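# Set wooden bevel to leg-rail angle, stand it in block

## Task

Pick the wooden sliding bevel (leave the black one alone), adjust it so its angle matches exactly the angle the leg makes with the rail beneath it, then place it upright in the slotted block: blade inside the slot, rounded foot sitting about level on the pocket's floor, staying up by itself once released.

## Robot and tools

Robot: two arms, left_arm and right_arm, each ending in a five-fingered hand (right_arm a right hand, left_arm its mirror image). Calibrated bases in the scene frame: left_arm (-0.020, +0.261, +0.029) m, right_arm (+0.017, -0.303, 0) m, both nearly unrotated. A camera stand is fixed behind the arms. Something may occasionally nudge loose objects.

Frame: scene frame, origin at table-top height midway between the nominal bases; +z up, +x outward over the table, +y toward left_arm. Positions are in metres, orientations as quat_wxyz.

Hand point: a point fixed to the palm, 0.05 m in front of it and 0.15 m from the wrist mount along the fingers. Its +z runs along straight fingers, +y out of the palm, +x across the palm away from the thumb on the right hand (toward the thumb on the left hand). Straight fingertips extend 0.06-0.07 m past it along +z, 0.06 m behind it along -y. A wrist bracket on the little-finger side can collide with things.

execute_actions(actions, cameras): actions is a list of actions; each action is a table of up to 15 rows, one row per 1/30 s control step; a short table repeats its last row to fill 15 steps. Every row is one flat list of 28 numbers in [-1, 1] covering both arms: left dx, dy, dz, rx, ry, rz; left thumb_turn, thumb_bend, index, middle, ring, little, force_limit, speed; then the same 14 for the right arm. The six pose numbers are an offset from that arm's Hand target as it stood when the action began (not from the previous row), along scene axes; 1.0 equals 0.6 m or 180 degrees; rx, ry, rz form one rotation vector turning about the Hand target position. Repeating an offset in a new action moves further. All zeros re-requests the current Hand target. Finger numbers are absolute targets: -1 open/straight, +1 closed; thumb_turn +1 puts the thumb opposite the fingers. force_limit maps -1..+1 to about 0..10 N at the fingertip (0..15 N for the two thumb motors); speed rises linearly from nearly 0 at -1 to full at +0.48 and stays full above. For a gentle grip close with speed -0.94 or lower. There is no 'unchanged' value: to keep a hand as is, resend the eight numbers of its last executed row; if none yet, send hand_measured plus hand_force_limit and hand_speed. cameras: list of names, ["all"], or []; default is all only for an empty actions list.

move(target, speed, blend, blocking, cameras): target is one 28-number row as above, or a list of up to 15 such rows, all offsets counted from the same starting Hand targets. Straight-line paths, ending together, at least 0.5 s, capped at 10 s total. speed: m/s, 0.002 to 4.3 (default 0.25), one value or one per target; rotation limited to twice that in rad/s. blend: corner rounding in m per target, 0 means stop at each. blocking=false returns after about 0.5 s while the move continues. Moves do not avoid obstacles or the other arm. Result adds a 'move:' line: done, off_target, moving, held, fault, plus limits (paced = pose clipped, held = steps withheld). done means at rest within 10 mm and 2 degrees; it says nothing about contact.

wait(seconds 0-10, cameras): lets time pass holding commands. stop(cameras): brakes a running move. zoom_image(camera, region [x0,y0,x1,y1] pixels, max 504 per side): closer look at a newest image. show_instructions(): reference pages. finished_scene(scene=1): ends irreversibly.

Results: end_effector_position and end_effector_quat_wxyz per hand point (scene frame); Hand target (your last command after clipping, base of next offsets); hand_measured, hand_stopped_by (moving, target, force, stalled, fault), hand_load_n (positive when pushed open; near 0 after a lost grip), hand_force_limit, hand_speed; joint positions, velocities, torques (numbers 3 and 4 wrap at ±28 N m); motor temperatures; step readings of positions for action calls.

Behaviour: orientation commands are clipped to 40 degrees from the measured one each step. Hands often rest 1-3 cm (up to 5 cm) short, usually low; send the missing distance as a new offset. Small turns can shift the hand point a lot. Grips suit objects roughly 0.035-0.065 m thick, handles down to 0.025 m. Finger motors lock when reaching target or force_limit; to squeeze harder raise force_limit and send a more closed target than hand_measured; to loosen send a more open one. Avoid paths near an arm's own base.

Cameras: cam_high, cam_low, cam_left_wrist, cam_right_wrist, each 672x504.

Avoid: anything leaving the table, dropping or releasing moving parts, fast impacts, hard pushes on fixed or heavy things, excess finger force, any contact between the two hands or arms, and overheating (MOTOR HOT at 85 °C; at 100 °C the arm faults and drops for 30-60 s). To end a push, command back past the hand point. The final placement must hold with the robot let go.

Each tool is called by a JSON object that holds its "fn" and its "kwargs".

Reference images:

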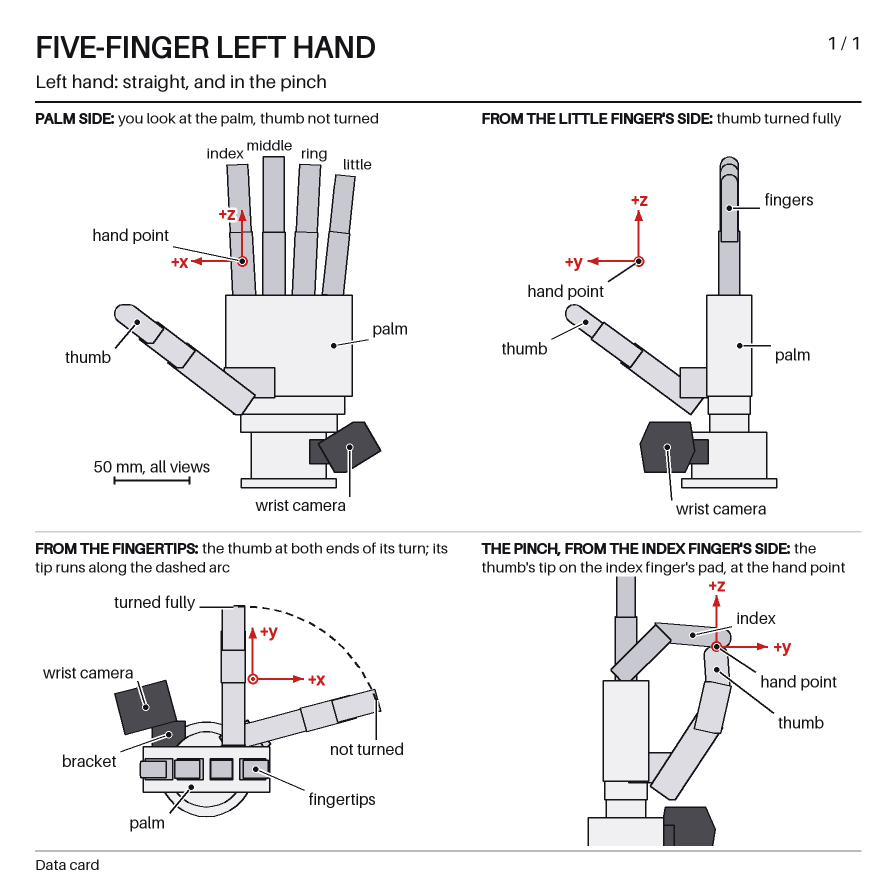

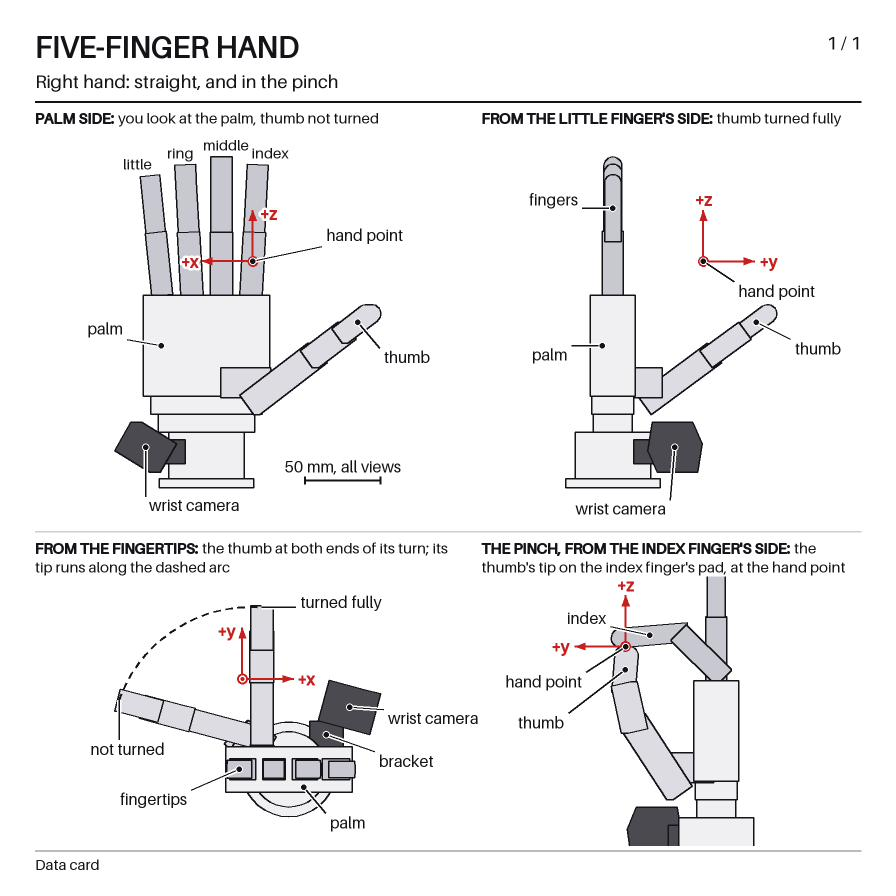

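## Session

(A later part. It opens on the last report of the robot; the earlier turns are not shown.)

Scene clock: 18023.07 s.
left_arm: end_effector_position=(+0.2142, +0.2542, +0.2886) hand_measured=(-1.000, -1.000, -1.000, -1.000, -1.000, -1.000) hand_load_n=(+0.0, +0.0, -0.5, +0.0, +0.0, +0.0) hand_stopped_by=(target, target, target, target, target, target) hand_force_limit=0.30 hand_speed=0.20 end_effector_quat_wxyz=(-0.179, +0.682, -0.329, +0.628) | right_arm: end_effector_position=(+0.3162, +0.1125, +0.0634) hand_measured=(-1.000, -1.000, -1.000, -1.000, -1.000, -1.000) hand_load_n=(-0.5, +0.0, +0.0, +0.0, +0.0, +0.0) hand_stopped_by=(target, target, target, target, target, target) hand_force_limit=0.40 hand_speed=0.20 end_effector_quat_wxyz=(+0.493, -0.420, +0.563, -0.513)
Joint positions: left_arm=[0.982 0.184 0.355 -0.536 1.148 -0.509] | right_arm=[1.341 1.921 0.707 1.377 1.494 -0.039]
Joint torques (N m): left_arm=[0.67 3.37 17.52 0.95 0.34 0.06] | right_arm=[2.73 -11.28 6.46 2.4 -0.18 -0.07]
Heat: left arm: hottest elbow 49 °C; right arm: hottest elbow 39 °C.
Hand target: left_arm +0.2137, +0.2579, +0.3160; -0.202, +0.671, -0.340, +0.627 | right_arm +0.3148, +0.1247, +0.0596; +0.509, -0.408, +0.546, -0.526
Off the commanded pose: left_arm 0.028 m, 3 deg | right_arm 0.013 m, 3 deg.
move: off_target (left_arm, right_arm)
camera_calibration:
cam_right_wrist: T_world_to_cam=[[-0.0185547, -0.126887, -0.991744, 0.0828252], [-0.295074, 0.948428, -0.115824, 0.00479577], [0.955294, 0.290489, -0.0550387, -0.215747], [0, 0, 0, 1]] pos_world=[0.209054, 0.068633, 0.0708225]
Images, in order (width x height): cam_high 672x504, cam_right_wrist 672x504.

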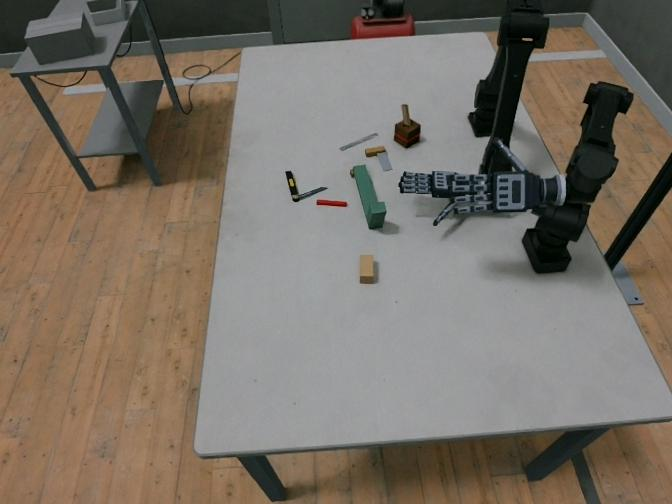

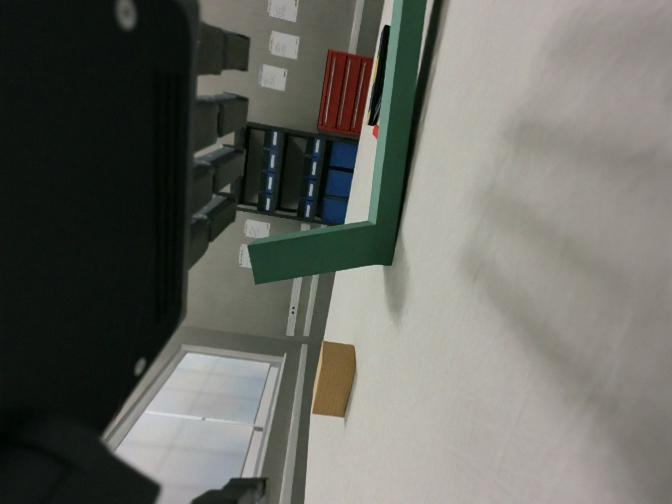

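Very frontal now. Zoom on the details.

{"fn": "zoom_image", "kwargs": {"camera": "cam_right_wrist", "region": [240, 220, 320, 290]}}

{"fn": "zoom_image", "kwargs": {"camera": "cam_right_wrist", "region": [330, 200, 410, 280]}}

{"fn": "zoom_image", "kwargs": {"camera": "cam_right_wrist", "region": [370, 0, 450, 80]}}

{"fn": "zoom_image", "kwargs": {"camera": "cam_right_wrist", "region": [360, 100, 440, 180]}}

Scaled by 6.300 from the camera's 672x504 image, which has a finer 960x720 frame.

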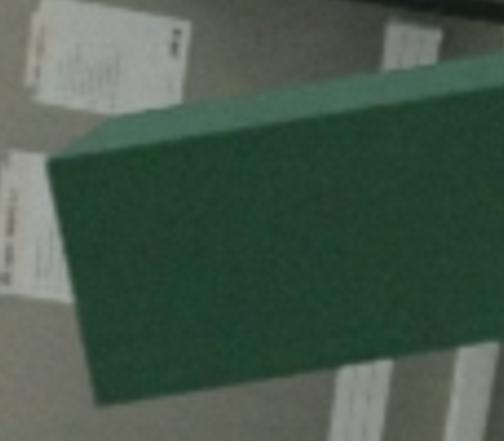

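Scaled by 6.300 from the camera's 672x504 image, which has a finer 960x720 frame.

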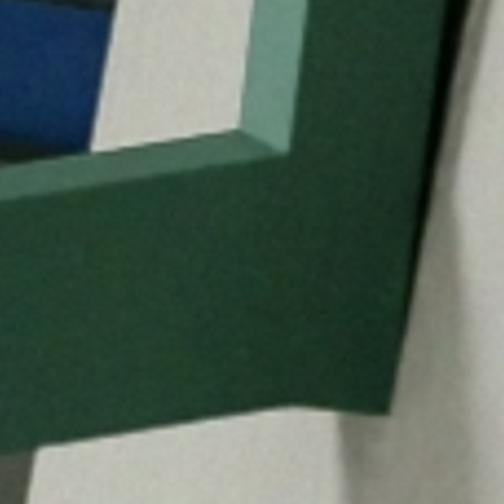

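Scaled by 6.300 from the camera's 672x504 image, which has a finer 960x720 frame.

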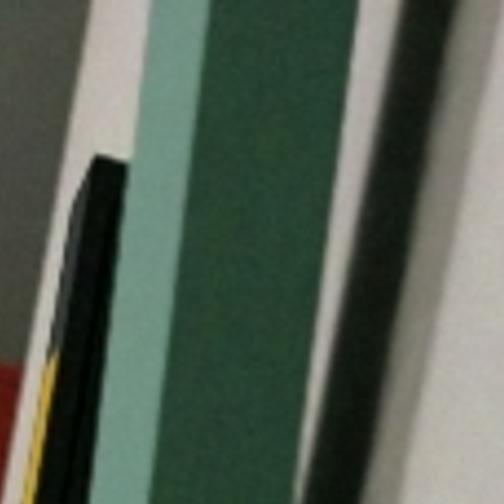

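Scaled by 6.300 from the camera's 672x504 image, which has a finer 960x720 frame.

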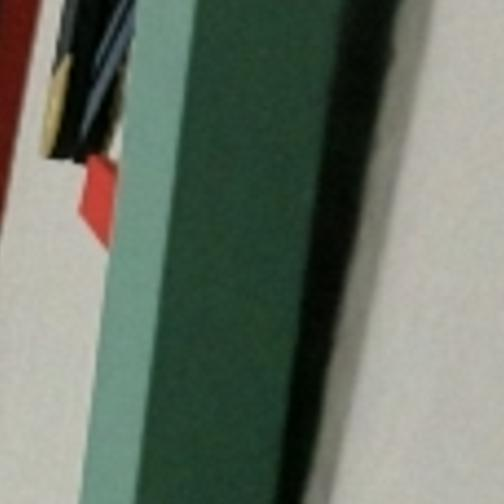

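{"fn": "zoom_image", "kwargs": {"camera": "cam_high", "region": [360, 90, 440, 160]}}

Scaled by 6.300 from the camera's 672x504 image, which has a finer 960x720 frame.

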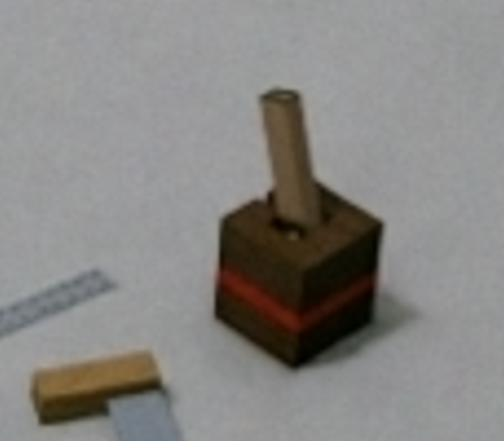

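{"fn": "finished_scene", "kwargs": {}}

The scene is finished: the task was done.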